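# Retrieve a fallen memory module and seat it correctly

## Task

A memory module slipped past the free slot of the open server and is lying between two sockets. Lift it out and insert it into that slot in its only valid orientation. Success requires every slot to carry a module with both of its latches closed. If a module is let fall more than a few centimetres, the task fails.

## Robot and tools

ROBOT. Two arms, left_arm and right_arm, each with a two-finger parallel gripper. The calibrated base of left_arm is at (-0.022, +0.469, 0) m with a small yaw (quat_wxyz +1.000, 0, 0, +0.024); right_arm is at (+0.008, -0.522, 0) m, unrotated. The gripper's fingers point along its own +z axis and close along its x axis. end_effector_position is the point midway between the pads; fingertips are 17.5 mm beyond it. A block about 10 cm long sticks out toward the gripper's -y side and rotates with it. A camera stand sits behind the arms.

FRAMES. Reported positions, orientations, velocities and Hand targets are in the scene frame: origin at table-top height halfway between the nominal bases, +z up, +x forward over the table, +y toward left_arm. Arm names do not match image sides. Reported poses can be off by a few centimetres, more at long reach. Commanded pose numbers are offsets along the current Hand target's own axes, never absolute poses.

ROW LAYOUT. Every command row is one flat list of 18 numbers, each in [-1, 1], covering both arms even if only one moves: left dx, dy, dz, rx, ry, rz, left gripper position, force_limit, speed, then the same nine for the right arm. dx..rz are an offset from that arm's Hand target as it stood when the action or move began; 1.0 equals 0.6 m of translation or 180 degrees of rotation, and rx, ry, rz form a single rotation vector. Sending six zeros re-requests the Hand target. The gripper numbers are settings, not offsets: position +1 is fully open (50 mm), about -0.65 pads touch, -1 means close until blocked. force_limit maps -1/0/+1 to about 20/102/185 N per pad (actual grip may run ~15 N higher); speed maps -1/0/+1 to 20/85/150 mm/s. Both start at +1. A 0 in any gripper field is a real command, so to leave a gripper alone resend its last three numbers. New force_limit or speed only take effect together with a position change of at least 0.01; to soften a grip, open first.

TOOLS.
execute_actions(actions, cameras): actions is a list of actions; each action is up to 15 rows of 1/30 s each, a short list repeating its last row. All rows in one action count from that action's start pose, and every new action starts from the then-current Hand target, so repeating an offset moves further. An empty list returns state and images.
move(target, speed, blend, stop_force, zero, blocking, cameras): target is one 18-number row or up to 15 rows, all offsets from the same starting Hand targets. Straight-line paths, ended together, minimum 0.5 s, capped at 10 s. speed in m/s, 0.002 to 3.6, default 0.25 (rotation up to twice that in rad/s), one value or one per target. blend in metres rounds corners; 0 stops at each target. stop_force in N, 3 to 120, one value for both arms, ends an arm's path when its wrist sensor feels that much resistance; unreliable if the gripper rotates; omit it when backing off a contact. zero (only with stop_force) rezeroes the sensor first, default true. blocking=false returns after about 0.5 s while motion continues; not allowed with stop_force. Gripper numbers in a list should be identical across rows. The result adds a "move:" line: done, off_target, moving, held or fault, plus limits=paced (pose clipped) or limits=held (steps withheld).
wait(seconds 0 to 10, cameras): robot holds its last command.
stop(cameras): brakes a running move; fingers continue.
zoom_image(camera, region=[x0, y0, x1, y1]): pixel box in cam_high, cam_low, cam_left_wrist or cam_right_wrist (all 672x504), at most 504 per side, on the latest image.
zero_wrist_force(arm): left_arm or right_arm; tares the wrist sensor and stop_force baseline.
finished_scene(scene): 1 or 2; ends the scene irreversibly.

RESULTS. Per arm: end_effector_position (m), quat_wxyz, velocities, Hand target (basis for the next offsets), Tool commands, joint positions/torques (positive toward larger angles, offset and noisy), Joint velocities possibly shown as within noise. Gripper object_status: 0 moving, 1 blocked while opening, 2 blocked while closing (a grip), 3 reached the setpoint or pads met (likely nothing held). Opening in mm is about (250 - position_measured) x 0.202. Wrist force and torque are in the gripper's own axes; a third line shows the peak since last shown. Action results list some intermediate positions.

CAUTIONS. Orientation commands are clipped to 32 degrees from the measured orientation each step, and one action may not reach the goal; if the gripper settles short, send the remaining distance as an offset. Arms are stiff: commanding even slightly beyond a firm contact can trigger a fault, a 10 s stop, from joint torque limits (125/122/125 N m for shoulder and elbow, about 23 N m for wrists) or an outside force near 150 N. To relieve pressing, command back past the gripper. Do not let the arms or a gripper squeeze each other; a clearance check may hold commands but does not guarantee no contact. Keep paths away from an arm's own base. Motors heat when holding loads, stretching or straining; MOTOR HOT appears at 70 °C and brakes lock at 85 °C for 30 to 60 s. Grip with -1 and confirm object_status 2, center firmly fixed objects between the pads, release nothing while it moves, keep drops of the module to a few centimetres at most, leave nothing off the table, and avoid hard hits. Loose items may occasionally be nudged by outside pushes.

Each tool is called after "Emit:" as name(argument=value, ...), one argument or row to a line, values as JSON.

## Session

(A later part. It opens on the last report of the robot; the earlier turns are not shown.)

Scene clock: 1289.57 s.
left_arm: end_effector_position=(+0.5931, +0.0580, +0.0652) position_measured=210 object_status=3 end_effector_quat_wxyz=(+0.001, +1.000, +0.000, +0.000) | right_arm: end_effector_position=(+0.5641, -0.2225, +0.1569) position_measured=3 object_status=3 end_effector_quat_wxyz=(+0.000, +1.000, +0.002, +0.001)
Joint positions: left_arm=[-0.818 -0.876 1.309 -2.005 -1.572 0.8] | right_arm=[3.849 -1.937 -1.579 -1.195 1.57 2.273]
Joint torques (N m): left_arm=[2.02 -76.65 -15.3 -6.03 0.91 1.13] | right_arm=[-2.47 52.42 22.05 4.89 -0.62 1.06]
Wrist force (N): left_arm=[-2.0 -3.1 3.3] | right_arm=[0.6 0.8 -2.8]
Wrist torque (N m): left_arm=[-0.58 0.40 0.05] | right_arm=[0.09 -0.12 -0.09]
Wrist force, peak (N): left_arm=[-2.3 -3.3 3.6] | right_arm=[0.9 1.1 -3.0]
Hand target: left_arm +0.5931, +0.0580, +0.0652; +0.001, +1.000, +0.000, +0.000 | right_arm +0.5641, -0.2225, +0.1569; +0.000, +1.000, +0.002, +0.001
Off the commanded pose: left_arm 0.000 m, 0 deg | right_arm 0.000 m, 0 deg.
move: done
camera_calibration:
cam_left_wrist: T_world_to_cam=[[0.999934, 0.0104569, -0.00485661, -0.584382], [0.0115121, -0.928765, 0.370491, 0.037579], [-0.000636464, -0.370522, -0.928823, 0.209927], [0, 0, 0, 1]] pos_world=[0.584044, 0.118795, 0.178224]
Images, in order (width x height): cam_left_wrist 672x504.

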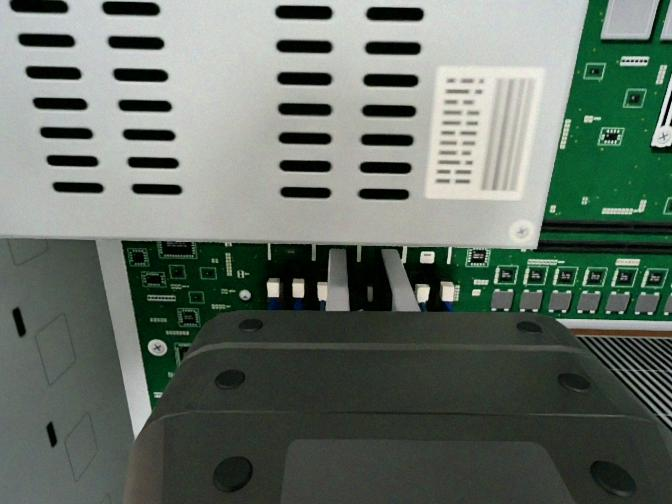

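Emit:
move(
  target=[-0.0010,0.0020,0,0,0,0, -0.386, -0.6, -0.8, 0,0,0,0,0,0, 1,1,1],
  speed=0.02,
  stop_force=6,
  cameras=["cam_left_wrist"],
)

Emit:
zoom_image(
  camera="cam_left_wrist",
  region=[310, 220, 410, 320],
)

Scene clock: 1297.93 s.
left_arm: end_effector_position=(+0.5925, +0.0567, +0.0652) position_measured=210 object_status=3 end_effector_quat_wxyz=(+0.001, +1.000, +0.000, +0.000) | right_arm: end_effector_position=(+0.5641, -0.2225, +0.1569) position_measured=3 object_status=3 end_effector_quat_wxyz=(+0.000, +1.000, +0.002, +0.001)
Joint positions: left_arm=[-0.82 -0.875 1.309 -2.005 -1.572 0.799] | right_arm=[3.849 -1.937 -1.579 -1.195 1.57 2.273]
Joint torques (N m): left_arm=[0.95 -41.39 -34.84 -0.33 0.9 0.95] | right_arm=[-2.25 52.12 22.68 4.93 -0.74 1.17]
Wrist force (N): left_arm=[-2.1 -4.4 2.7] | right_arm=[0.8 0.7 -2.7]
Wrist torque (N m): left_arm=[-0.61 0.38 0.06] | right_arm=[0.07 -0.16 -0.09]
Wrist force, peak (N): left_arm=[-2.2 -5.1 3.8] | right_arm=[0.6 1.1 -3.0]
Hand target: left_arm +0.5925, +0.0568, +0.0652; +0.001, +1.000, +0.000, +0.000 | right_arm +0.5641, -0.2225, +0.1569; +0.000, +1.000, +0.002, +0.001
Off the commanded pose: left_arm 0.000 m, 0 deg | right_arm 0.000 m, 0 deg.
move: done
camera_calibration:
cam_left_wrist: T_world_to_cam=[[0.999934, 0.0104928, -0.00476327, -0.583791], [0.0115108, -0.928764, 0.370492, 0.0364719], [-0.000536477, -0.370522, -0.928823, 0.209424], [0, 0, 0, 1]] pos_world=[0.583445, 0.117595, 0.178224]
Images, in order (width x height): cam_left_wrist 672x504.

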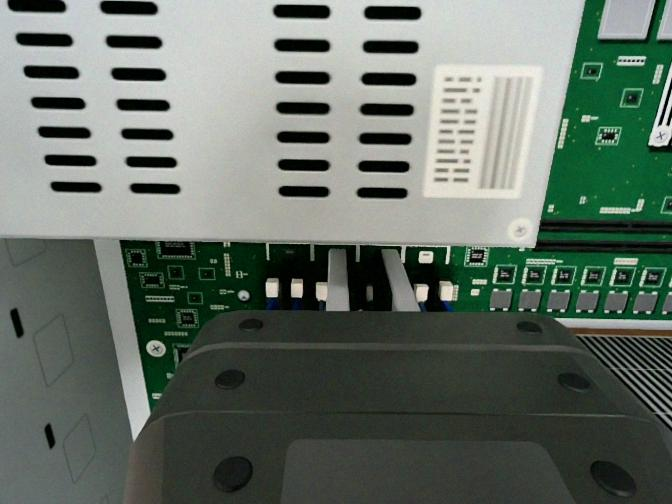

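Scaled by 5.040 from the camera's 672x504 image, which has a finer 960x720 frame.

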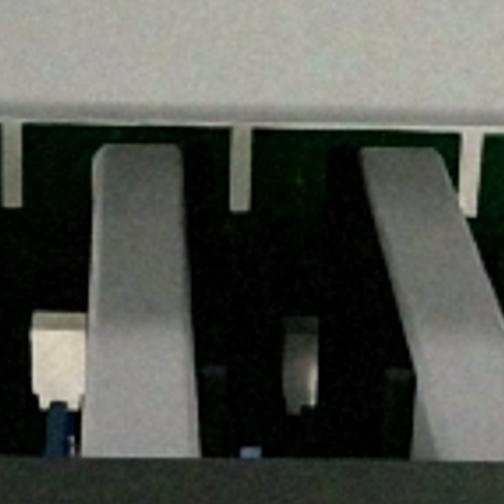

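Emit:
execute_actions(
  actions=[
    [[0,0,0,0,0,0,-1,-0.6,-0.9,0,0,0,0,0,0,1,1,1]],
    [[0,0,0,0,0,0,-1,-0.6,-0.9,0,0,0,0,0,0,1,1,1]],
  ],
  cameras=["cam_left_wrist"],
)

Emit:
zoom_image(
  camera="cam_left_wrist",
  region=[310, 220, 410, 320],
)

Scene clock: 1308.13 s.
left_arm: end_effector_position=(+0.5925, +0.0568, +0.0652) position_measured=251 object_status=3 end_effector_quat_wxyz=(+0.001, +1.000, +0.000, +0.000) | right_arm: end_effector_position=(+0.5641, -0.2225, +0.1569) position_measured=3 object_status=3 end_effector_quat_wxyz=(+0.000, +1.000, +0.002, +0.001)
Joint positions: left_arm=[-0.82 -0.875 1.309 -2.005 -1.572 0.799] | right_arm=[3.849 -1.937 -1.579 -1.195 1.57 2.273]
Joint torques (N m): left_arm=[6.05 -43.8 -23.51 -3.68 0.87 1.12] | right_arm=[-1.9 52.41 22.14 4.97 -0.84 1.19]
Wrist force (N): left_arm=[-2.4 -4.2 3.4] | right_arm=[0.8 1.0 -2.5]
Wrist torque (N m): left_arm=[-0.64 0.42 0.06] | right_arm=[0.13 -0.16 -0.10]
Wrist force, peak (N): left_arm=[-2.2 -4.7 3.4] | right_arm=[0.9 1.1 -2.9]
Hand target: left_arm +0.5925, +0.0568, +0.0652; +0.001, +1.000, +0.000, +0.000 | right_arm +0.5641, -0.2225, +0.1569; +0.000, +1.000, +0.002, +0.001
Off the commanded pose: left_arm 0.000 m, 0 deg | right_arm 0.000 m, 0 deg.
Step readings (end_effector_position of left_arm | right_arm):
0: (+0.5925, +0.0568, +0.0652) | (+0.5641, -0.2225, +0.1569)
1: (+0.5925, +0.0568, +0.0652) | (+0.5641, -0.2225, +0.1569)
2: (+0.5925, +0.0568, +0.0652) | (+0.5641, -0.2225, +0.1569)
4: (+0.5925, +0.0568, +0.0652) | (+0.5641, -0.2225, +0.1569)
8: (+0.5925, +0.0568, +0.0652) | (+0.5641, -0.2225, +0.1569)
15: (+0.5925, +0.0568, +0.0652) | (+0.5641, -0.2225, +0.1569)
16: (+0.5925, +0.0568, +0.0652) | (+0.5641, -0.2225, +0.1569)
17: (+0.5925, +0.0568, +0.0652) | (+0.5641, -0.2225, +0.1569)
19: (+0.5925, +0.0568, +0.0652) | (+0.5641, -0.2225, +0.1569)
23: (+0.5925, +0.0568, +0.0652) | (+0.5641, -0.2225, +0.1569)
30: (+0.5925, +0.0568, +0.0652) | (+0.5641, -0.2225, +0.1569)
camera_calibration:
cam_left_wrist: T_world_to_cam=[[0.999934, 0.0104573, -0.00485563, -0.58387], [0.011512, -0.928799, 0.370404, 0.0364901], [-0.000636482, -0.370435, -0.928858, 0.209478], [0, 0, 0, 1]] pos_world=[0.583544, 0.117596, 0.178224]
Images, in order (width x height): cam_left_wrist 672x504.

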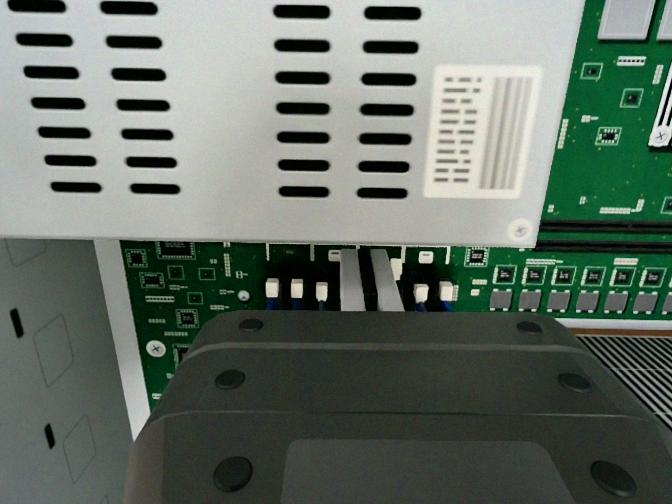

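Scaled by 5.040 from the camera's 672x504 image, which has a finer 960x720 frame.

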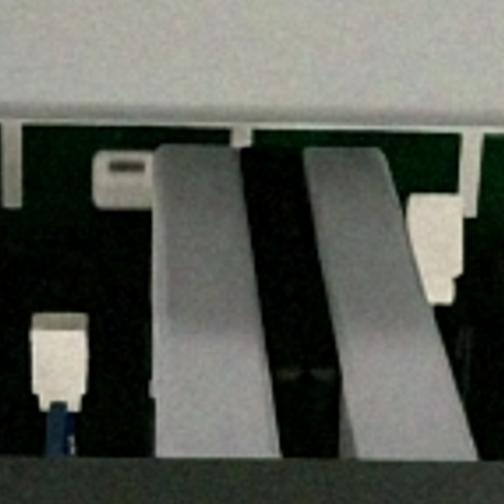

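Emit:
execute_actions(
  actions=[
    [[0,0,0,0,0,0,-0.386,-0.6,-0.5,0,0,0,0,0,0,1,1,1]],
  ],
  cameras=[],
)

Emit:
move(
  target=[
    [0,0,-0.02,0,0,0, -0.386, -0.6, -0.5, 0,0,0,0,0,0, 1,1,1],
    [-0.0015,0.0035,-0.02,0,0,0, -0.386, -0.6, -0.5, 0,0,0,0,0,0, 1,1,1],
  ],
  speed=0.06,
  cameras=["cam_left_wrist"],
)

Emit:
zoom_image(
  camera="cam_left_wrist",
  region=[310, 220, 410, 320],
)

Scene clock: 1334.40 s.
left_arm: end_effector_position=(+0.5925, +0.0568, +0.0652) position_measured=210 object_status=3 end_effector_quat_wxyz=(+0.001, +1.000, +0.000, +0.000) | right_arm: end_effector_position=(+0.5641, -0.2225, +0.1569) position_measured=3 object_status=3 end_effector_quat_wxyz=(+0.000, +1.000, +0.002, +0.001)
Joint positions: left_arm=[-0.82 -0.875 1.309 -2.005 -1.572 0.799] | right_arm=[3.849 -1.937 -1.579 -1.195 1.57 2.273]
Joint torques (N m): left_arm=[6.53 -49.13 -16.03 -5.95 0.77 1.16] | right_arm=[-2.11 52.15 22.61 4.96 -0.8 1.13]
Wrist force (N): left_arm=[-1.8 -4.4 3.3] | right_arm=[0.8 1.2 -2.7]
Wrist torque (N m): left_arm=[-0.61 0.40 0.06] | right_arm=[0.15 -0.15 -0.10]
Wrist force, peak (N): left_arm=[-2.0 -4.6 3.7] | right_arm=[0.8 0.9 -2.9]
Hand target: left_arm +0.5925, +0.0568, +0.0652; +0.001, +1.000, +0.000, +0.000 | right_arm +0.5641, -0.2225, +0.1569; +0.000, +1.000, +0.002, +0.001
Off the commanded pose: left_arm 0.000 m, 0 deg | right_arm 0.000 m, 0 deg.
Step readings (end_effector_position of left_arm | right_arm):
0: (+0.5925, +0.0568, +0.0652) | (+0.5641, -0.2225, +0.1569)
1: (+0.5925, +0.0568, +0.0652) | (+0.5641, -0.2225, +0.1569)
2: (+0.5925, +0.0568, +0.0652) | (+0.5641, -0.2225, +0.1569)
4: (+0.5925, +0.0568, +0.0652) | (+0.5641, -0.2225, +0.1569)
8: (+0.5925, +0.0568, +0.0652) | (+0.5641, -0.2225, +0.1569)
15: (+0.5925, +0.0568, +0.0652) | (+0.5641, -0.2225, +0.1569)
No camera images: "cameras" was empty.

Scene clock: 1335.33 s.
left_arm: end_effector_position=(+0.5916, +0.0546, +0.0774) position_measured=210 object_status=3 end_effector_quat_wxyz=(+0.001, +1.000, +0.000, +0.000) | right_arm: end_effector_position=(+0.5641, -0.2225, +0.1569) position_measured=3 object_status=3 end_effector_quat_wxyz=(+0.000, +1.000, +0.002, +0.001)
Joint positions: left_arm=[-0.823 -0.887 1.294 -1.98 -1.572 0.796] | right_arm=[3.849 -1.937 -1.579 -1.195 1.57 2.273]
Joint torques (N m): left_arm=[7.3 -41.07 -25.98 -0.26 0.91 1.22] | right_arm=[-1.96 51.92 22.87 4.9 -0.85 1.19]
Wrist force (N): left_arm=[-1.7 -3.1 3.5] | right_arm=[0.9 0.9 -2.7]
Wrist torque (N m): left_arm=[-0.58 0.35 0.18] | right_arm=[0.11 -0.19 -0.09]
Wrist force, peak (N): left_arm=[-2.0 -3.4 4.6] | right_arm=[0.7 1.2 -2.8]
Hand target: left_arm +0.5916, +0.0547, +0.0772; +0.001, +1.000, +0.000, +0.000 | right_arm +0.5641, -0.2225, +0.1569; +0.000, +1.000, +0.002, +0.001
Off the commanded pose: left_arm 0.000 m, 0 deg | right_arm 0.000 m, 0 deg.
move: done
camera_calibration:
cam_left_wrist: T_world_to_cam=[[0.999934, 0.0105636, -0.00457903, -0.582854], [0.0115085, -0.928681, 0.370701, 0.0299073], [-0.000336503, -0.370729, -0.928741, 0.219738], [0, 0, 0, 1]] pos_world=[0.582545, 0.115395, 0.190324]
Images, in order (width x height): cam_left_wrist 672x504.

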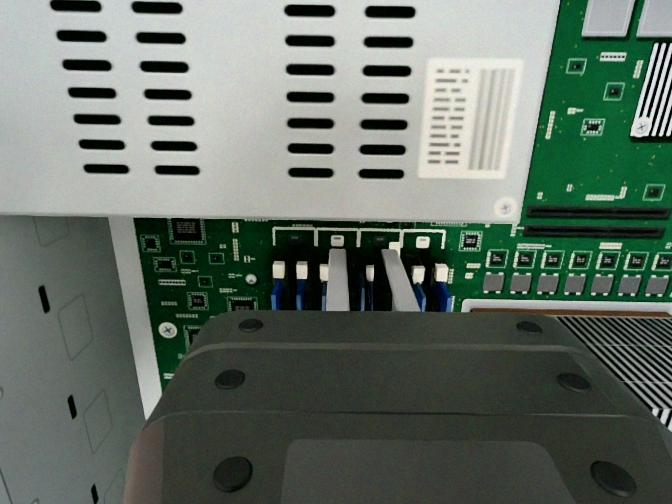

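Scaled by 5.040 from the camera's 672x504 image, which has a finer 960x720 frame.

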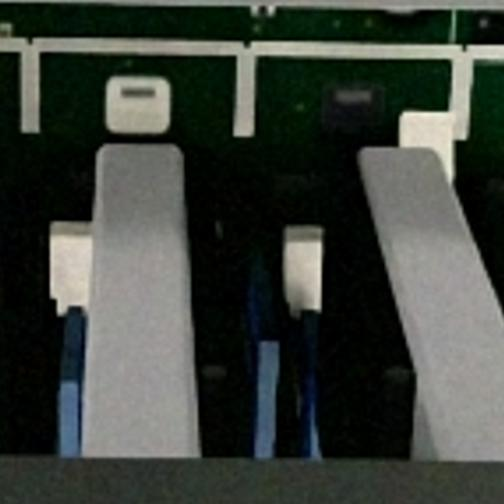

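Emit:
move(
  target=[0,0,0.0180,0,0,0, -0.386, -0.6, -0.5, 0,0,0,0,0,0, 1,1,1],
  speed=0.015,
  stop_force=5,
  cameras=["cam_left_wrist"],
)

Emit:
zoom_image(
  camera="cam_left_wrist",
  region=[310, 220, 410, 320],
)

Scene clock: 1362.73 s.
left_arm: end_effector_position=(+0.5916, +0.0547, +0.0756) position_measured=210 object_status=3 end_effector_quat_wxyz=(+0.000, +1.000, +0.000, +0.000) | right_arm: end_effector_position=(+0.5641, -0.2225, +0.1569) position_measured=3 object_status=3 end_effector_quat_wxyz=(+0.000, +1.000, +0.002, +0.001)
Joint positions: left_arm=[-0.822 -0.885 1.296 -1.982 -1.572 0.796] | right_arm=[3.849 -1.937 -1.579 -1.195 1.57 2.273]
Joint torques (N m): left_arm=[7.39 -71.81 -34.06 -1.91 0.84 0.98] | right_arm=[-2.17 52.4 23.16 4.99 -0.98 1.15]
Wrist force (N): left_arm=[-2.4 -3.4 -1.2] | right_arm=[0.7 1.1 -2.8]
Wrist torque (N m): left_arm=[-0.66 0.42 0.19] | right_arm=[0.14 -0.14 -0.09]
Wrist force, peak (N): left_arm=[-2.2 -5.4 -8.5] | right_arm=[1.0 0.9 -3.1]
Hand target: left_arm +0.5916, +0.0547, +0.0756; +0.001, +1.000, +0.000, +0.000 (not the last commanded pose) | right_arm +0.5641, -0.2225, +0.1569; +0.000, +1.000, +0.002, +0.001
Off the commanded pose: left_arm 0.009 m, 0 deg | right_arm 0.000 m, 0 deg.
move: contact (left_arm)
camera_calibration:
cam_left_wrist: T_world_to_cam=[[0.999932, 0.0104799, -0.00507575, -0.582758], [0.0116143, -0.928882, 0.370195, 0.0307821], [-0.000835181, -0.370229, -0.92894, 0.218504], [0, 0, 0, 1]] pos_world=[0.582544, 0.115597, 0.188624]
Images, in order (width x height): cam_left_wrist 672x504.

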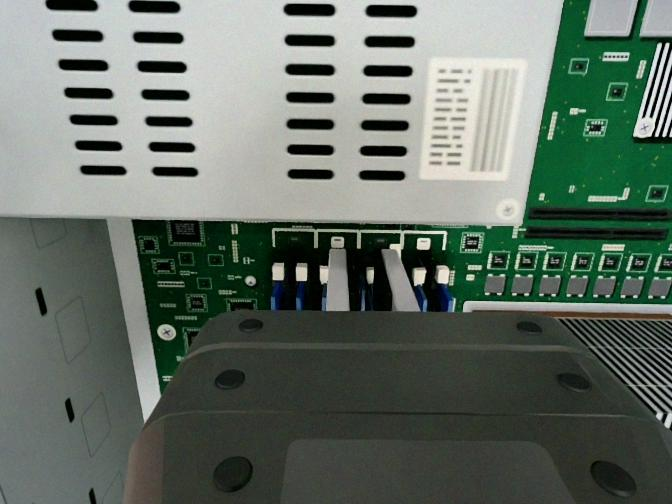

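Scaled by 5.040 from the camera's 672x504 image, which has a finer 960x720 frame.

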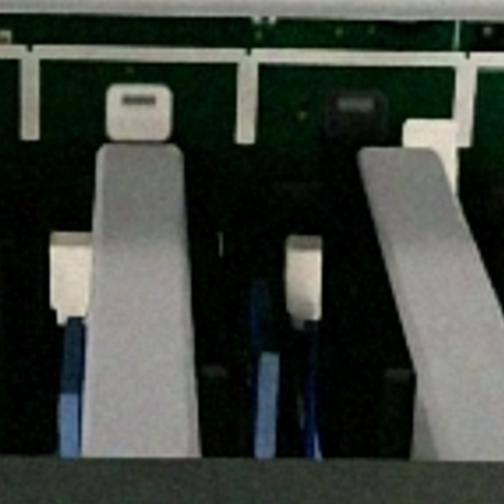

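Emit:
move(
  target=[
    [0,0,-0.004,0,0,0, -0.386, -0.6, -0.5, 0,0,0,0,0,0, 1,1,1],
    [-0.0022,-0.0021,-0.004,0,0,0, -0.386, -0.6, -0.5, 0,0,0,0,0,0, 1,1,1],
  ],
  speed=0.03,
  cameras=[],
)

Emit:
move(
  target=[0,0,0.0180,0,0,0, -0.386, -0.6, -0.5, 0,0,0,0,0,0, 1,1,1],
  speed=0.015,
  stop_force=5,
  cameras=["cam_left_wrist"],
)

Emit:
zoom_image(
  camera="cam_left_wrist",
  region=[310, 220, 410, 320],
)

Scene clock: 1378.63 s.
left_arm: end_effector_position=(+0.5902, +0.0560, +0.0782) position_measured=210 object_status=3 end_effector_quat_wxyz=(+0.001, +1.000, +0.000, +0.000) | right_arm: end_effector_position=(+0.5641, -0.2225, +0.1569) position_measured=3 object_status=3 end_effector_quat_wxyz=(+0.000, +1.000, +0.002, +0.001)
Joint positions: left_arm=[-0.822 -0.892 1.301 -1.981 -1.572 0.796] | right_arm=[3.849 -1.937 -1.579 -1.195 1.57 2.273]
Joint torques (N m): left_arm=[3.17 -41.78 -35.9 -3.67 0.84 0.25] | right_arm=[-1.82 52.4 22.84 4.98 -1.1 1.15]
Wrist force (N): left_arm=[-2.0 -3.2 3.2] | right_arm=[0.8 1.0 -2.6]
Wrist torque (N m): left_arm=[-0.59 0.41 0.19] | right_arm=[0.12 -0.16 -0.10]
Wrist force, peak (N): left_arm=[-2.5 -3.5 3.2] | right_arm=[0.9 1.4 -2.9]
Hand target: left_arm +0.5902, +0.0560, +0.0780; +0.001, +1.000, +0.000, +0.000 | right_arm +0.5641, -0.2225, +0.1569; +0.000, +1.000, +0.002, +0.001
Off the commanded pose: left_arm 0.000 m, 0 deg | right_arm 0.000 m, 0 deg.
move: done
No camera images: "cameras" was empty.

Scene clock: 1380.00 s.
left_arm: end_effector_position=(+0.5903, +0.0560, +0.0755) position_measured=210 object_status=3 end_effector_quat_wxyz=(+0.001, +1.000, +0.000, +0.000) | right_arm: end_effector_position=(+0.5641, -0.2225, +0.1569) position_measured=3 object_status=3 end_effector_quat_wxyz=(+0.000, +1.000, +0.002, +0.001)
Joint positions: left_arm=[-0.822 -0.889 1.303 -1.986 -1.572 0.796] | right_arm=[3.849 -1.937 -1.579 -1.195 1.57 2.273]
Joint torques (N m): left_arm=[1.2 -64.24 -28.72 -0.54 0.76 -0.42] | right_arm=[-1.95 52.24 22.85 5.02 -1.08 1.21]
Wrist force (N): left_arm=[-1.9 -2.3 -9.3] | right_arm=[0.9 0.9 -2.7]
Wrist torque (N m): left_arm=[-0.68 0.48 0.19] | right_arm=[0.10 -0.17 -0.10]
Wrist force, peak (N): left_arm=[-2.2 -3.4 -20.5] | right_arm=[1.0 1.0 -2.9]
Hand target: left_arm +0.5903, +0.0559, +0.0755; +0.001, +1.000, +0.000, +0.000 (not the last commanded pose) | right_arm +0.5641, -0.2225, +0.1569; +0.000, +1.000, +0.002, +0.001
Off the commanded pose: left_arm 0.008 m, 0 deg | right_arm 0.000 m, 0 deg.
move: contact (left_arm)
camera_calibration:
cam_left_wrist: T_world_to_cam=[[0.999934, 0.0104573, -0.00485563, -0.581612], [0.011512, -0.928799, 0.370404, 0.0319573], [-0.000636482, -0.370435, -0.928858, 0.218747], [0, 0, 0, 1]] pos_world=[0.581344, 0.116796, 0.188524]
Images, in order (width x height): cam_left_wrist 672x504.

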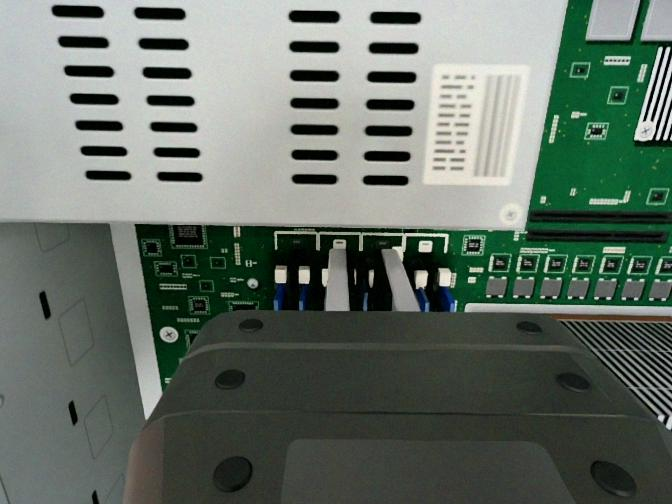

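Scaled by 5.040 from the camera's 672x504 image, which has a finer 960x720 frame.

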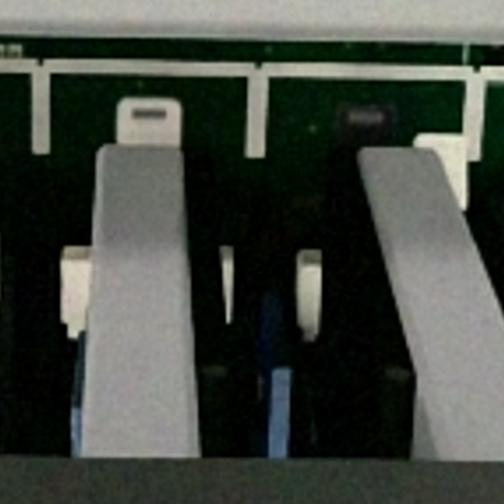

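Emit:
move(
  target=[
    [0,0,-0.1,0,0,0, -0.386, -0.6, -0.5, 0,0.1333,-0.0833,0,0,0, 1,1,1],
    [0.033,0.193,-0.2735,0,0,0, -0.386, -0.6, -0.5, 0,0.1333,-0.0833,0,0,0, 1,1,1],
  ],
  speed=0.3,
  blend=0.03,
  cameras=["cam_left_wrist","cam_high"],
)

Emit:
zoom_image(
  camera="cam_left_wrist",
  region=[300, 0, 390, 80],
)

Emit:
zoom_image(
  camera="cam_left_wrist",
  region=[300, 150, 390, 235],
)

Scene clock: 1451.60 s.
left_arm: end_effector_position=(+0.6102, -0.0596, +0.2395) position_measured=210 object_status=3 end_effector_quat_wxyz=(+0.001, +1.000, +0.000, +0.000) | right_arm: end_effector_position=(+0.5643, -0.3024, +0.2068) position_measured=3 object_status=3 end_effector_quat_wxyz=(+0.000, +1.000, +0.002, +0.001)
Joint positions: left_arm=[-0.906 -0.694 0.529 -1.407 -1.572 0.712] | right_arm=[3.743 -1.823 -1.599 -1.289 1.57 2.167]
Joint torques (N m): left_arm=[-3.85 -81.63 -38.55 -3.55 0.29 -1.19] | right_arm=[-5.98 20.49 32.86 1.35 1.64 -1.21]
Wrist force (N): left_arm=[-1.7 -2.6 3.3] | right_arm=[1.1 0.9 -2.9]
Wrist torque (N m): left_arm=[-0.51 0.32 0.19] | right_arm=[0.09 -0.19 -0.09]
Wrist force, peak (N): left_arm=[-2.0 -2.5 -9.4] | right_arm=[3.3 9.4 -3.5]
Hand target: left_arm +0.6102, -0.0596, +0.2397; +0.001, +1.000, +0.000, +0.000 | right_arm +0.5643, -0.3024, +0.2068; +0.000, +1.000, +0.002, +0.001
Off the commanded pose: left_arm 0.000 m, 0 deg | right_arm 0.000 m, 0 deg.
move: done
camera_calibration:
cam_left_wrist: T_world_to_cam=[[0.999932, 0.0105143, -0.00498466, -0.59946], [0.0116128, -0.928799, 0.370403, -0.136354], [-0.000735208, -0.370435, -0.928858, 0.328367], [0, 0, 0, 1]] pos_world=[0.601244, 0.00129583, 0.352524]
Images, in order (width x height): cam_high 672x504, cam_left_wrist 672x504.

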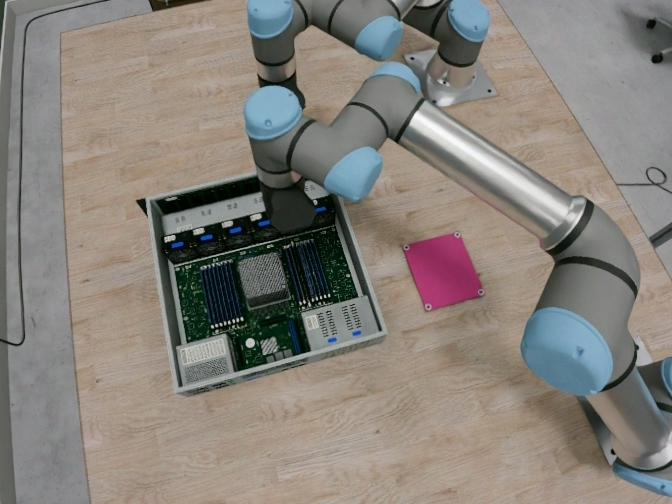

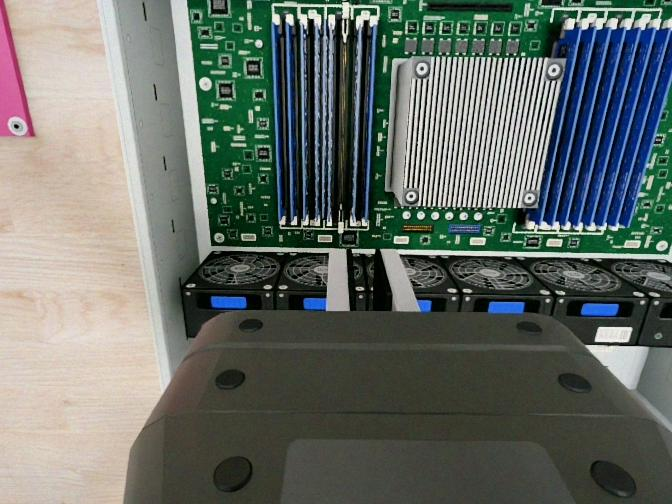

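Scaled by 5.600 from the camera's 672x504 image, which has a finer 960x720 frame.

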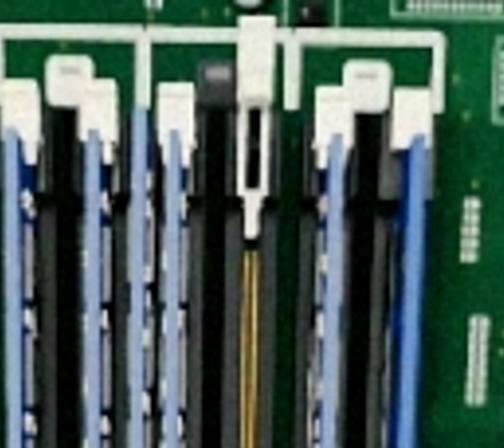

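Scaled by 5.600 from the camera's 672x504 image, which has a finer 960x720 frame.

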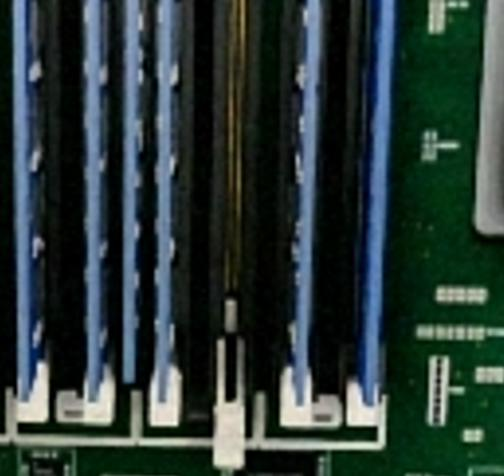

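Emit:
move(
  target=[
    [-0.0317,-0.19,0.05,0,0,0, -0.386, -0.6, -0.5, 0,0,0,0,0,0, 1,1,1],
    [-0.0317,-0.2068,0.2495,0,0,0, -0.386, -0.6, -0.5, 0,0,0,0,0,0, 1,1,1],
  ],
  speed=[0.3, 0.15],
  blend=0.02,
  cameras=["cam_left_wrist"],
)

Emit:
zoom_image(
  camera="cam_left_wrist",
  region=[310, 220, 410, 320],
)

Scene clock: 1489.00 s.
left_arm: end_effector_position=(+0.5911, +0.0643, +0.0898) position_measured=210 object_status=3 end_effector_quat_wxyz=(+0.001, +1.000, +0.000, +0.000) | right_arm: end_effector_position=(+0.5643, -0.3024, +0.2068) position_measured=3 object_status=3 end_effector_quat_wxyz=(+0.000, +1.000, +0.002, +0.001)
Joint positions: left_arm=[-0.813 -0.912 1.303 -1.963 -1.572 0.805] | right_arm=[3.743 -1.823 -1.599 -1.289 1.57 2.167]
Joint torques (N m): left_arm=[-4.09 -75.53 -29.05 -3.11 -0.25 -1.23] | right_arm=[-6.52 20.8 33.02 0.47 1.79 -1.07]
Wrist force (N): left_arm=[-1.7 -3.1 3.5] | right_arm=[1.3 0.7 -2.4]
Wrist torque (N m): left_arm=[-0.57 0.35 0.06] | right_arm=[0.08 -0.23 -0.09]
Wrist force, peak (N): left_arm=[1.6 -13.1 2.6] | right_arm=[1.5 0.6 -3.1]
Hand target: left_arm +0.5911, +0.0642, +0.0899; +0.001, +1.000, +0.000, +0.000 | right_arm +0.5643, -0.3024, +0.2068; +0.000, +1.000, +0.002, +0.001
Off the commanded pose: left_arm 0.000 m, 0 deg | right_arm 0.000 m, 0 deg.
move: done
camera_calibration:
cam_left_wrist: T_world_to_cam=[[0.999932, 0.0104789, -0.00507702, -0.582386], [0.011614, -0.928834, 0.370315, 0.0344166], [-0.000835225, -0.370349, -0.928892, 0.235254], [0, 0, 0, 1]] pos_world=[0.582144, 0.125196, 0.202824]
Images, in order (width x height): cam_left_wrist 672x504.

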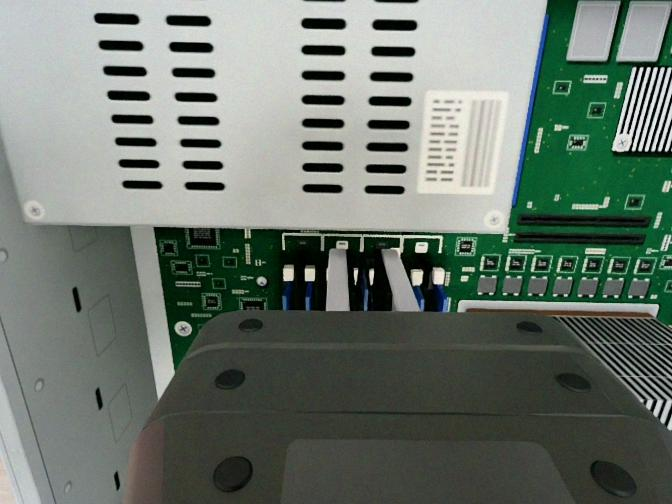

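Scaled by 5.040 from the camera's 672x504 image, which has a finer 960x720 frame.

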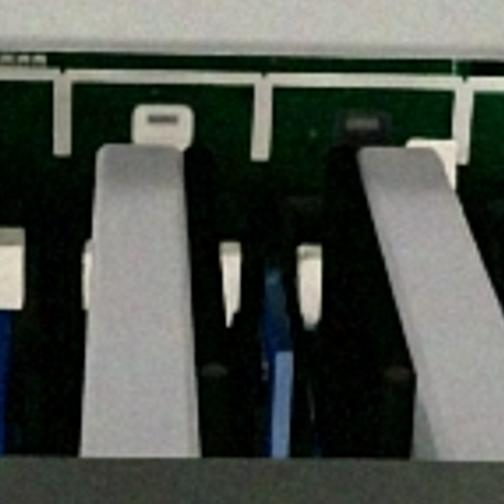

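Emit:
move(
  target=[
    [0.0090,-0.0012,0.012,0,0,0, -0.386, -0.6, -0.5, 0,0,0,0,0,0, 1,1,1],
    [0.0010,0.0112,0.0200,0,0,0, -0.386, -0.6, -0.5, 0,0,0,0,0,0, 1,1,1],
  ],
  speed=0.06,
  cameras=["cam_left_wrist"],
)

Emit:
zoom_image(
  camera="cam_left_wrist",
  region=[310, 220, 410, 320],
)

Scene clock: 1510.70 s.
left_arm: end_effector_position=(+0.5916, +0.0574, +0.0776) position_measured=210 object_status=3 end_effector_quat_wxyz=(+0.001, +1.000, +0.000, +0.000) end_effector_velocity=(+0.001, +0.005, -0.001) end_effector_angular_velocity=(+0.006, +0.004, -0.002) | right_arm: end_effector_position=(+0.5643, -0.3024, +0.2068) position_measured=3 object_status=3 end_effector_quat_wxyz=(+0.000, +1.000, +0.002, +0.001)
Joint positions: left_arm=[-0.82 -0.89 1.3 -1.981 -1.572 0.798] | right_arm=[3.743 -1.823 -1.599 -1.289 1.57 2.167]
Joint velocities: left_arm=[0.005 0 0 0.007 0.002 0.006] | right_arm=[within noise]
Joint torques (N m): left_arm=[7.47 -69.67 -31.27 -0.06 0.51 1.08] | right_arm=[-6.2 20.66 33.01 0.62 1.73 -0.93]
Wrist force (N): left_arm=[-1.5 -2.9 3.3] | right_arm=[1.2 1.0 -2.9]
Wrist torque (N m): left_arm=[-0.54 0.32 0.19] | right_arm=[0.12 -0.22 -0.09]
Wrist force, peak (N): left_arm=[0.5 -7.9 2.9] | right_arm=[1.5 0.9 -3.0]
Hand target: left_arm +0.5917, +0.0575, +0.0779; +0.001, +1.000, +0.000, +0.000 | right_arm +0.5643, -0.3024, +0.2068; +0.000, +1.000, +0.002, +0.001
Off the commanded pose: left_arm 0.000 m, 0 deg | right_arm 0.000 m, 0 deg.
move: done
camera_calibration:
cam_left_wrist: T_world_to_cam=[[0.999932, 0.0105506, -0.00489149, -0.582921], [0.011612, -0.928798, 0.370404, 0.0324994], [-0.000635211, -0.370435, -0.928858, 0.221254], [0, 0, 0, 1]] pos_world=[0.582644, 0.118296, 0.190624]
Images, in order (width x height): cam_left_wrist 672x504.

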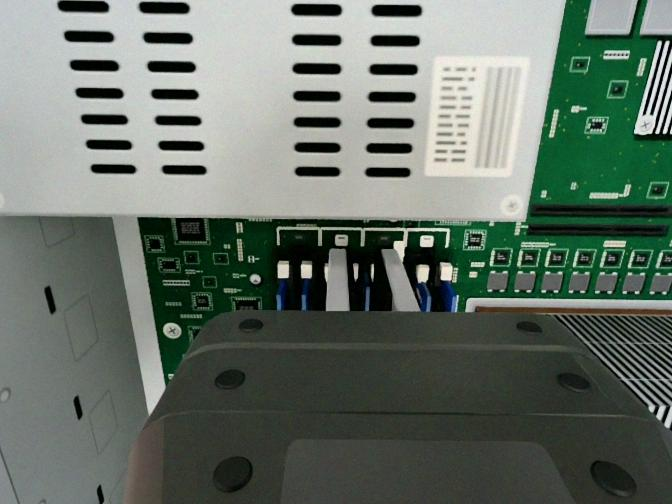

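Scaled by 5.040 from the camera's 672x504 image, which has a finer 960x720 frame.

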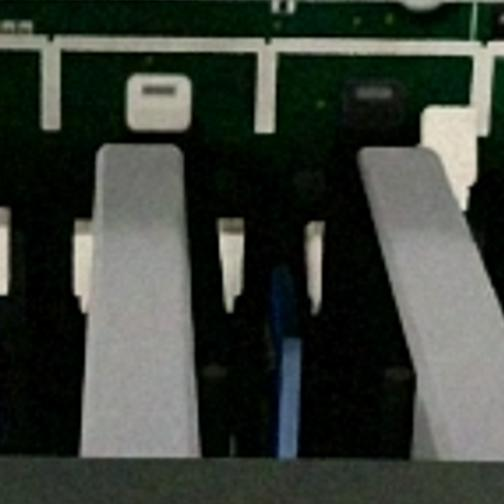

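Emit:
wait(
  seconds=0.5,
  cameras=["cam_left_wrist"],
)

Emit:
zoom_image(
  camera="cam_left_wrist",
  region=[310, 220, 410, 320],
)

Scene clock: 1518.13 s.
left_arm: end_effector_position=(+0.5917, +0.0575, +0.0779) position_measured=210 object_status=3 end_effector_quat_wxyz=(+0.001, +1.000, +0.000, +0.000) | right_arm: end_effector_position=(+0.5643, -0.3024, +0.2068) position_measured=3 object_status=3 end_effector_quat_wxyz=(+0.000, +1.000, +0.002, +0.001)
Joint positions: left_arm=[-0.82 -0.891 1.3 -1.981 -1.572 0.799] | right_arm=[3.743 -1.823 -1.599 -1.289 1.57 2.167]
Joint torques (N m): left_arm=[7.72 -75.96 -36.29 -0.47 0.92 -1.28] | right_arm=[-5.77 20.31 33.08 0.63 1.73 -0.85]
Wrist force (N): left_arm=[-1.8 -3.0 3.4] | right_arm=[1.4 0.6 -2.6]
Wrist torque (N m): left_arm=[-0.57 0.37 0.18] | right_arm=[0.04 -0.25 -0.10]
Wrist force, peak (N): left_arm=[-2.1 -3.3 3.3] | right_arm=[1.8 0.6 -2.8]
Hand target: left_arm +0.5917, +0.0575, +0.0779; +0.001, +1.000, +0.000, +0.000 | right_arm +0.5643, -0.3024, +0.2068; +0.000, +1.000, +0.002, +0.001
Tool commands: left_gripper/position=-0.386 left_gripper/force_limit=-0.6 left_gripper/speed=-0.5 right_gripper/position=+1.0 right_gripper/force_limit=+1.0 right_gripper/speed=+1.0
Off the commanded pose: left_arm 0.000 m, 0 deg | right_arm 0.000 m, 0 deg.
wait: 0.50 s; at rest from the start
camera_calibration:
cam_left_wrist: T_world_to_cam=[[0.999934, 0.0104569, -0.00485661, -0.582916], [0.0115121, -0.928765, 0.370491, 0.0325184], [-0.000636464, -0.370522, -0.928823, 0.221574], [0, 0, 0, 1]] pos_world=[0.582644, 0.118395, 0.190924]
Images, in order (width x height): cam_left_wrist 672x504.

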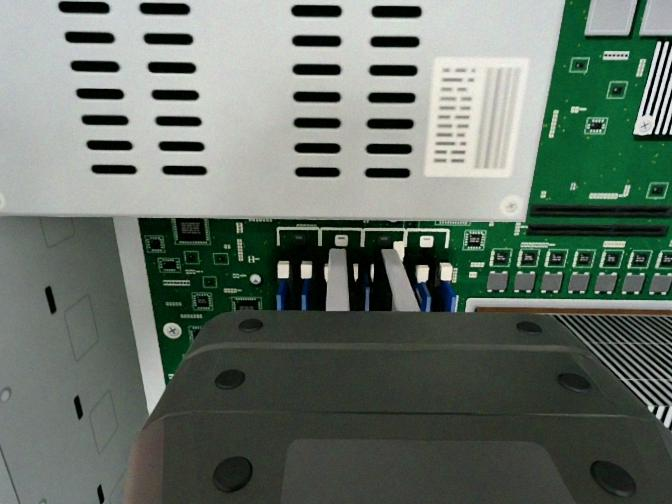

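Scaled by 5.040 from the camera's 672x504 image, which has a finer 960x720 frame.

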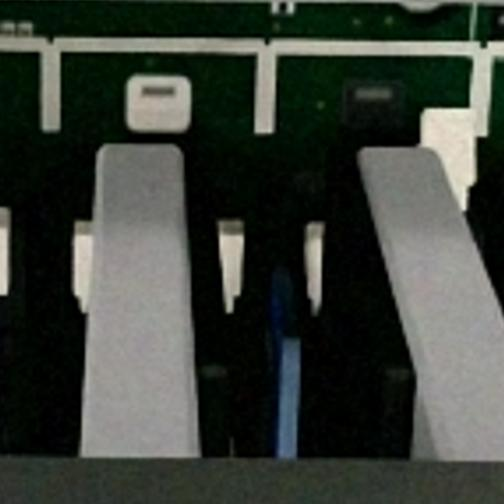

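Emit:
move(
  target=[
    [-0.0012,-0.0012,0,0,0,0, -0.386, -0.6, -0.5, 0,0,0,0,0,0, 1,1,1],
    [-0.0012,-0.0012,0.0150,0,0,0, -0.386, -0.6, -0.5, 0,0,0,0,0,0, 1,1,1],
  ],
  speed=0.015,
  stop_force=5,
  cameras=["cam_left_wrist"],
)

Emit:
zoom_image(
  camera="cam_left_wrist",
  region=[310, 220, 410, 320],
)

Scene clock: 1538.67 s.
left_arm: end_effector_position=(+0.5910, +0.0582, +0.0756) position_measured=210 object_status=3 end_effector_quat_wxyz=(+0.001, +1.000, +0.000, +0.000) | right_arm: end_effector_position=(+0.5643, -0.3024, +0.2068) position_measured=3 object_status=3 end_effector_quat_wxyz=(+0.000, +1.000, +0.002, +0.001)
Joint positions: left_arm=[-0.82 -0.891 1.307 -1.988 -1.572 0.799] | right_arm=[3.743 -1.823 -1.599 -1.289 1.57 2.167]
Joint torques (N m): left_arm=[4.68 -65.78 -30.86 0.35 -1.35 -0.84] | right_arm=[-6.64 20.36 32.81 0.62 1.78 -0.7]
Wrist force (N): left_arm=[-1.8 -2.3 -6.0] | right_arm=[1.3 0.6 -2.4]
Wrist torque (N m): left_arm=[-0.64 0.44 0.19] | right_arm=[0.05 -0.23 -0.10]
Wrist force, peak (N): left_arm=[-2.1 -7.1 -18.6] | right_arm=[1.8 0.7 -2.8]
Hand target: left_arm +0.5910, +0.0582, +0.0756; +0.001, +1.000, +0.000, +0.000 (not the last commanded pose) | right_arm +0.5643, -0.3024, +0.2068; +0.000, +1.000, +0.002, +0.001
Off the commanded pose: left_arm 0.007 m, 0 deg | right_arm 0.000 m, 0 deg.
move: contact (left_arm); path passed 1 of 2 targets
camera_calibration:
cam_left_wrist: T_world_to_cam=[[0.999935, 0.0105405, -0.00435858, -0.582342], [0.0114052, -0.928599, 0.37091, 0.0340275], [-0.000137804, -0.370936, -0.928659, 0.219331], [0, 0, 0, 1]] pos_world=[0.581946, 0.119094, 0.188525]
Images, in order (width x height): cam_left_wrist 672x504.

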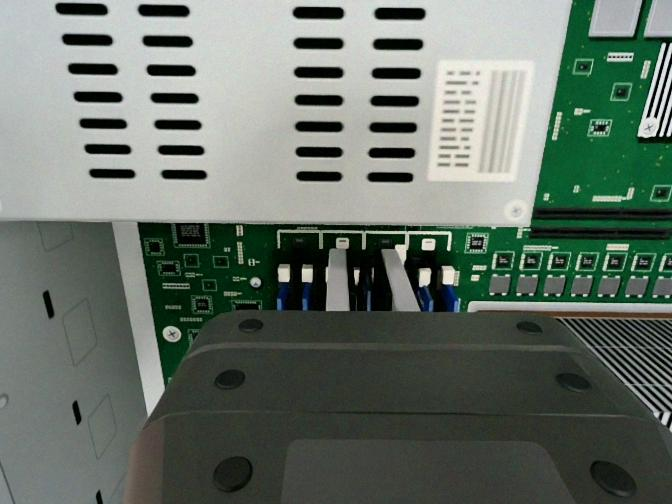

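Scaled by 5.040 from the camera's 672x504 image, which has a finer 960x720 frame.

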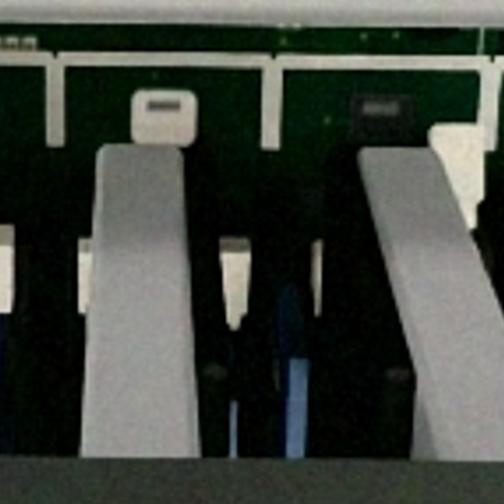

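Emit:
move(
  target=[
    [0,0,-0.004,0,0,0, -0.386, -0.6, -0.5, 0,0,0,0,0,0, 1,1,1],
    [-0.0015,-0.0015,-0.004,0,0,0, -0.32, -0.6, -0.5, 0,0,0,0,0,0, 1,1,1],
  ],
  speed=0.03,
  cameras=[],
)

Emit:
move(
  target=[0,0,0.0150,0,0,0, -0.32, -0.6, -0.5, 0,0,0,0,0,0, 1,1,1],
  speed=0.015,
  stop_force=5,
  cameras=["cam_left_wrist"],
)

Emit:
zoom_image(
  camera="cam_left_wrist",
  region=[310, 220, 410, 320],
)

Scene clock: 1566.30 s.
left_arm: end_effector_position=(+0.5901, +0.0591, +0.0780) position_measured=200 object_status=3 end_effector_quat_wxyz=(+0.001, +1.000, +0.000, +0.000) | right_arm: end_effector_position=(+0.5643, -0.3024, +0.2068) position_measured=3 object_status=3 end_effector_quat_wxyz=(+0.000, +1.000, +0.002, +0.001)
Joint positions: left_arm=[-0.82 -0.896 1.309 -1.985 -1.572 0.799] | right_arm=[3.743 -1.823 -1.599 -1.289 1.57 2.167]
Joint torques (N m): left_arm=[1.31 -41.43 -36.42 -1.69 -1.18 0.67] | right_arm=[-5.51 20.77 32.22 0.77 1.74 -0.66]
Wrist force (N): left_arm=[-1.6 -2.9 3.2] | right_arm=[1.4 0.8 -2.4]
Wrist torque (N m): left_arm=[-0.54 0.33 0.18] | right_arm=[0.08 -0.24 -0.10]
Wrist force, peak (N): left_arm=[-2.0 -2.4 -6.1] | right_arm=[1.4 0.7 -2.9]
Hand target: left_arm +0.5901, +0.0591, +0.0780; +0.001, +1.000, +0.000, +0.000 | right_arm +0.5643, -0.3024, +0.2068; +0.000, +1.000, +0.002, +0.001
Off the commanded pose: left_arm 0.000 m, 0 deg | right_arm 0.000 m, 0 deg.
move: done
No camera images: "cameras" was empty.

Scene clock: 1567.70 s.
left_arm: end_effector_position=(+0.5902, +0.0590, +0.0756) position_measured=200 object_status=3 end_effector_quat_wxyz=(+0.001, +1.000, +0.000, +0.000) | right_arm: end_effector_position=(+0.5643, -0.3024, +0.2068) position_measured=3 object_status=3 end_effector_quat_wxyz=(+0.000, +1.000, +0.002, +0.001)
Joint positions: left_arm=[-0.82 -0.893 1.311 -1.99 -1.572 0.799] | right_arm=[3.743 -1.823 -1.599 -1.289 1.57 2.167]
Joint torques (N m): left_arm=[1.99 -65.52 -30.02 0.73 -1.09 0.6] | right_arm=[-5.87 20.8 32.27 0.85 1.69 -0.58]
Wrist force (N): left_arm=[-1.9 -2.5 -6.7] | right_arm=[1.5 1.0 -2.5]
Wrist torque (N m): left_arm=[-0.69 0.46 0.19] | right_arm=[0.12 -0.26 -0.09]
Wrist force, peak (N): left_arm=[-2.0 -5.1 -18.6] | right_arm=[1.3 0.8 -2.9]
Hand target: left_arm +0.5902, +0.0590, +0.0756; +0.001, +1.000, +0.000, +0.000 (not the last commanded pose) | right_arm +0.5643, -0.3024, +0.2068; +0.000, +1.000, +0.002, +0.001
Off the commanded pose: left_arm 0.007 m, 0 deg | right_arm 0.000 m, 0 deg.
move: contact (left_arm)
camera_calibration:
cam_left_wrist: T_world_to_cam=[[0.999936, 0.0104829, -0.0042304, -0.581569], [0.0113042, -0.928565, 0.370998, 0.0348172], [-0.0000390845, -0.371022, -0.928624, 0.219574], [0, 0, 0, 1]] pos_world=[0.581147, 0.119893, 0.188525]
Images, in order (width x height): cam_left_wrist 672x504.

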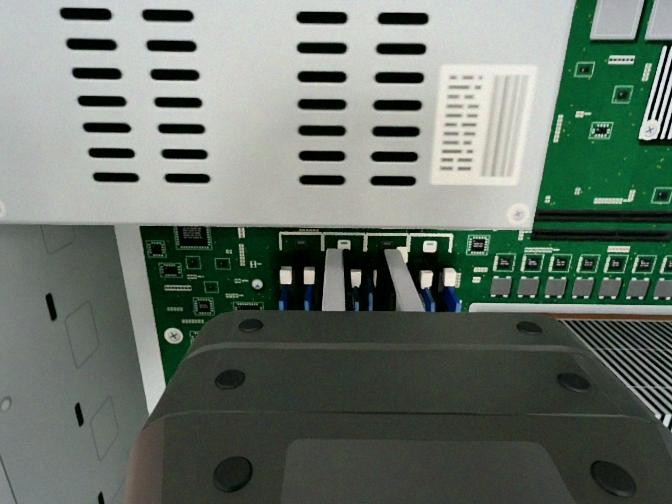

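Scaled by 5.040 from the camera's 672x504 image, which has a finer 960x720 frame.

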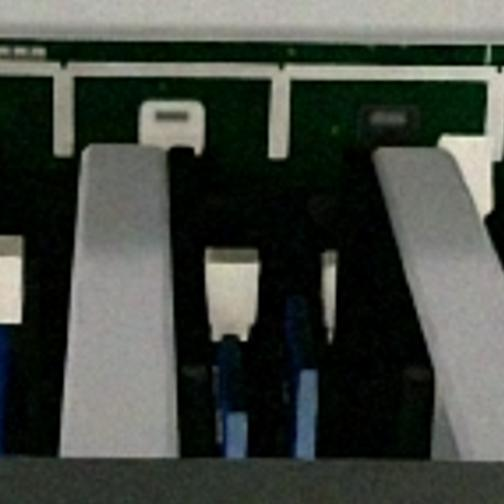

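Emit:
move(
  target=[
    [0,-0.0667,-0.2,0,0,0, -0.32, -0.6, -0.5, 0,0,0,0,0,0, 1,1,1],
    [0,-0.0667,-0.2,0,0,0, -0.32, -0.6, -0.5, 0.0537,-0.329,0.0947,0,0,-0.25, -1,-0.7,0],
  ],
  speed=0.3,
  cameras=["cam_left_wrist","cam_right_wrist","cam_high"],
)

Emit:
zoom_image(
  camera="cam_right_wrist",
  region=[270, 150, 450, 310],
)

Scene clock: 1597.40 s.
left_arm: end_effector_position=(+0.5901, +0.0992, +0.1955) position_measured=200 object_status=3 end_effector_quat_wxyz=(+0.001, +1.000, +0.000, +0.000) | right_arm: end_effector_position=(+0.5957, -0.1049, +0.1501) position_measured=251 object_status=3 end_effector_quat_wxyz=(+0.000, +0.923, +0.385, +0.001)
Joint positions: left_arm=[-0.778 -1.034 1.222 -1.76 -1.572 0.84] | right_arm=[3.946 -2.147 -1.278 -1.286 1.569 1.584]
Joint torques (N m): left_arm=[-4.37 -65.99 -36.92 -0.15 -1.36 1.22] | right_arm=[-1.78 61.62 32.79 5.3 1.46 -1.12]
Wrist force (N): left_arm=[-1.5 -3.1 3.2] | right_arm=[1.6 0.9 -2.4]
Wrist torque (N m): left_arm=[-0.58 0.33 0.04] | right_arm=[0.12 -0.28 -0.10]
Wrist force, peak (N): left_arm=[-1.9 -2.4 -7.1] | right_arm=[2.9 -2.5 -2.6]
Hand target: left_arm +0.5901, +0.0992, +0.1955; +0.001, +1.000, +0.000, +0.000 | right_arm +0.5957, -0.1049, +0.1501; +0.000, +0.923, +0.385, +0.001
Off the commanded pose: left_arm 0.000 m, 0 deg | right_arm 0.000 m, 0 deg.
move: done
camera_calibration:
cam_left_wrist: T_world_to_cam=[[0.999936, 0.0104829, -0.0042304, -0.581384], [0.0113042, -0.928565, 0.370998, 0.0277568], [-0.0000390845, -0.371022, -0.928624, 0.345869], [0, 0, 0, 1]] pos_world=[0.581047, 0.160193, 0.308425]
cam_right_wrist: T_world_to_cam=[[0.707052, 0.707115, -0.00812715, -0.333788], [0.665199, -0.661152, 0.34697, -0.503534], [0.239975, -0.250732, -0.937841, 0.106489], [0, 0, 0, 1]] pos_world=[0.545401, -0.0701861, 0.271869]
Images, in order (width x height): cam_high 672x504, cam_left_wrist 672x504, cam_right_wrist 672x504.

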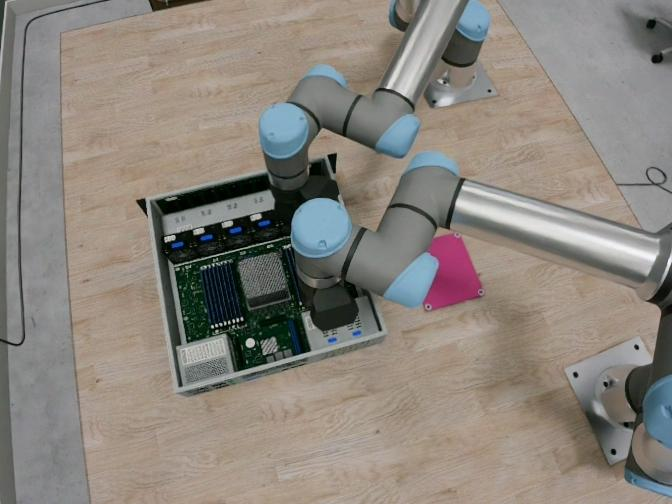

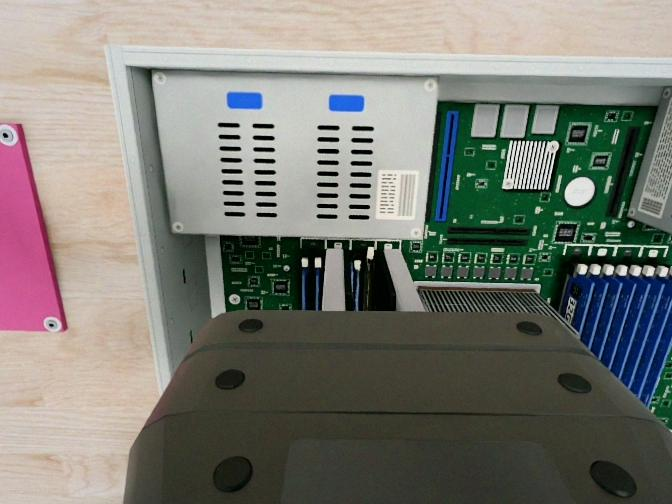

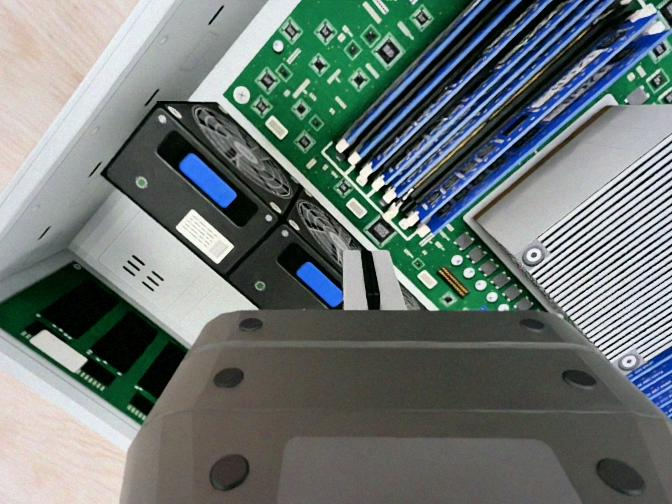

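Scaled by 2.800 from the camera's 672x504 image, which has a finer 960x720 frame.

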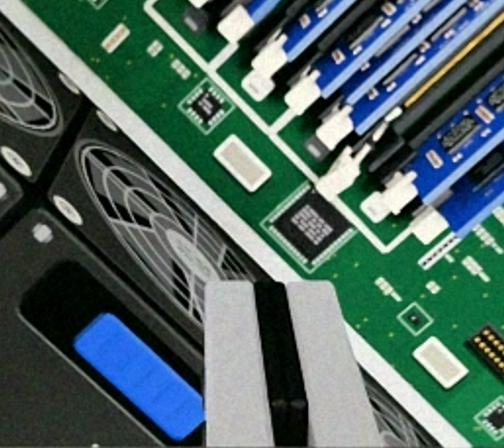

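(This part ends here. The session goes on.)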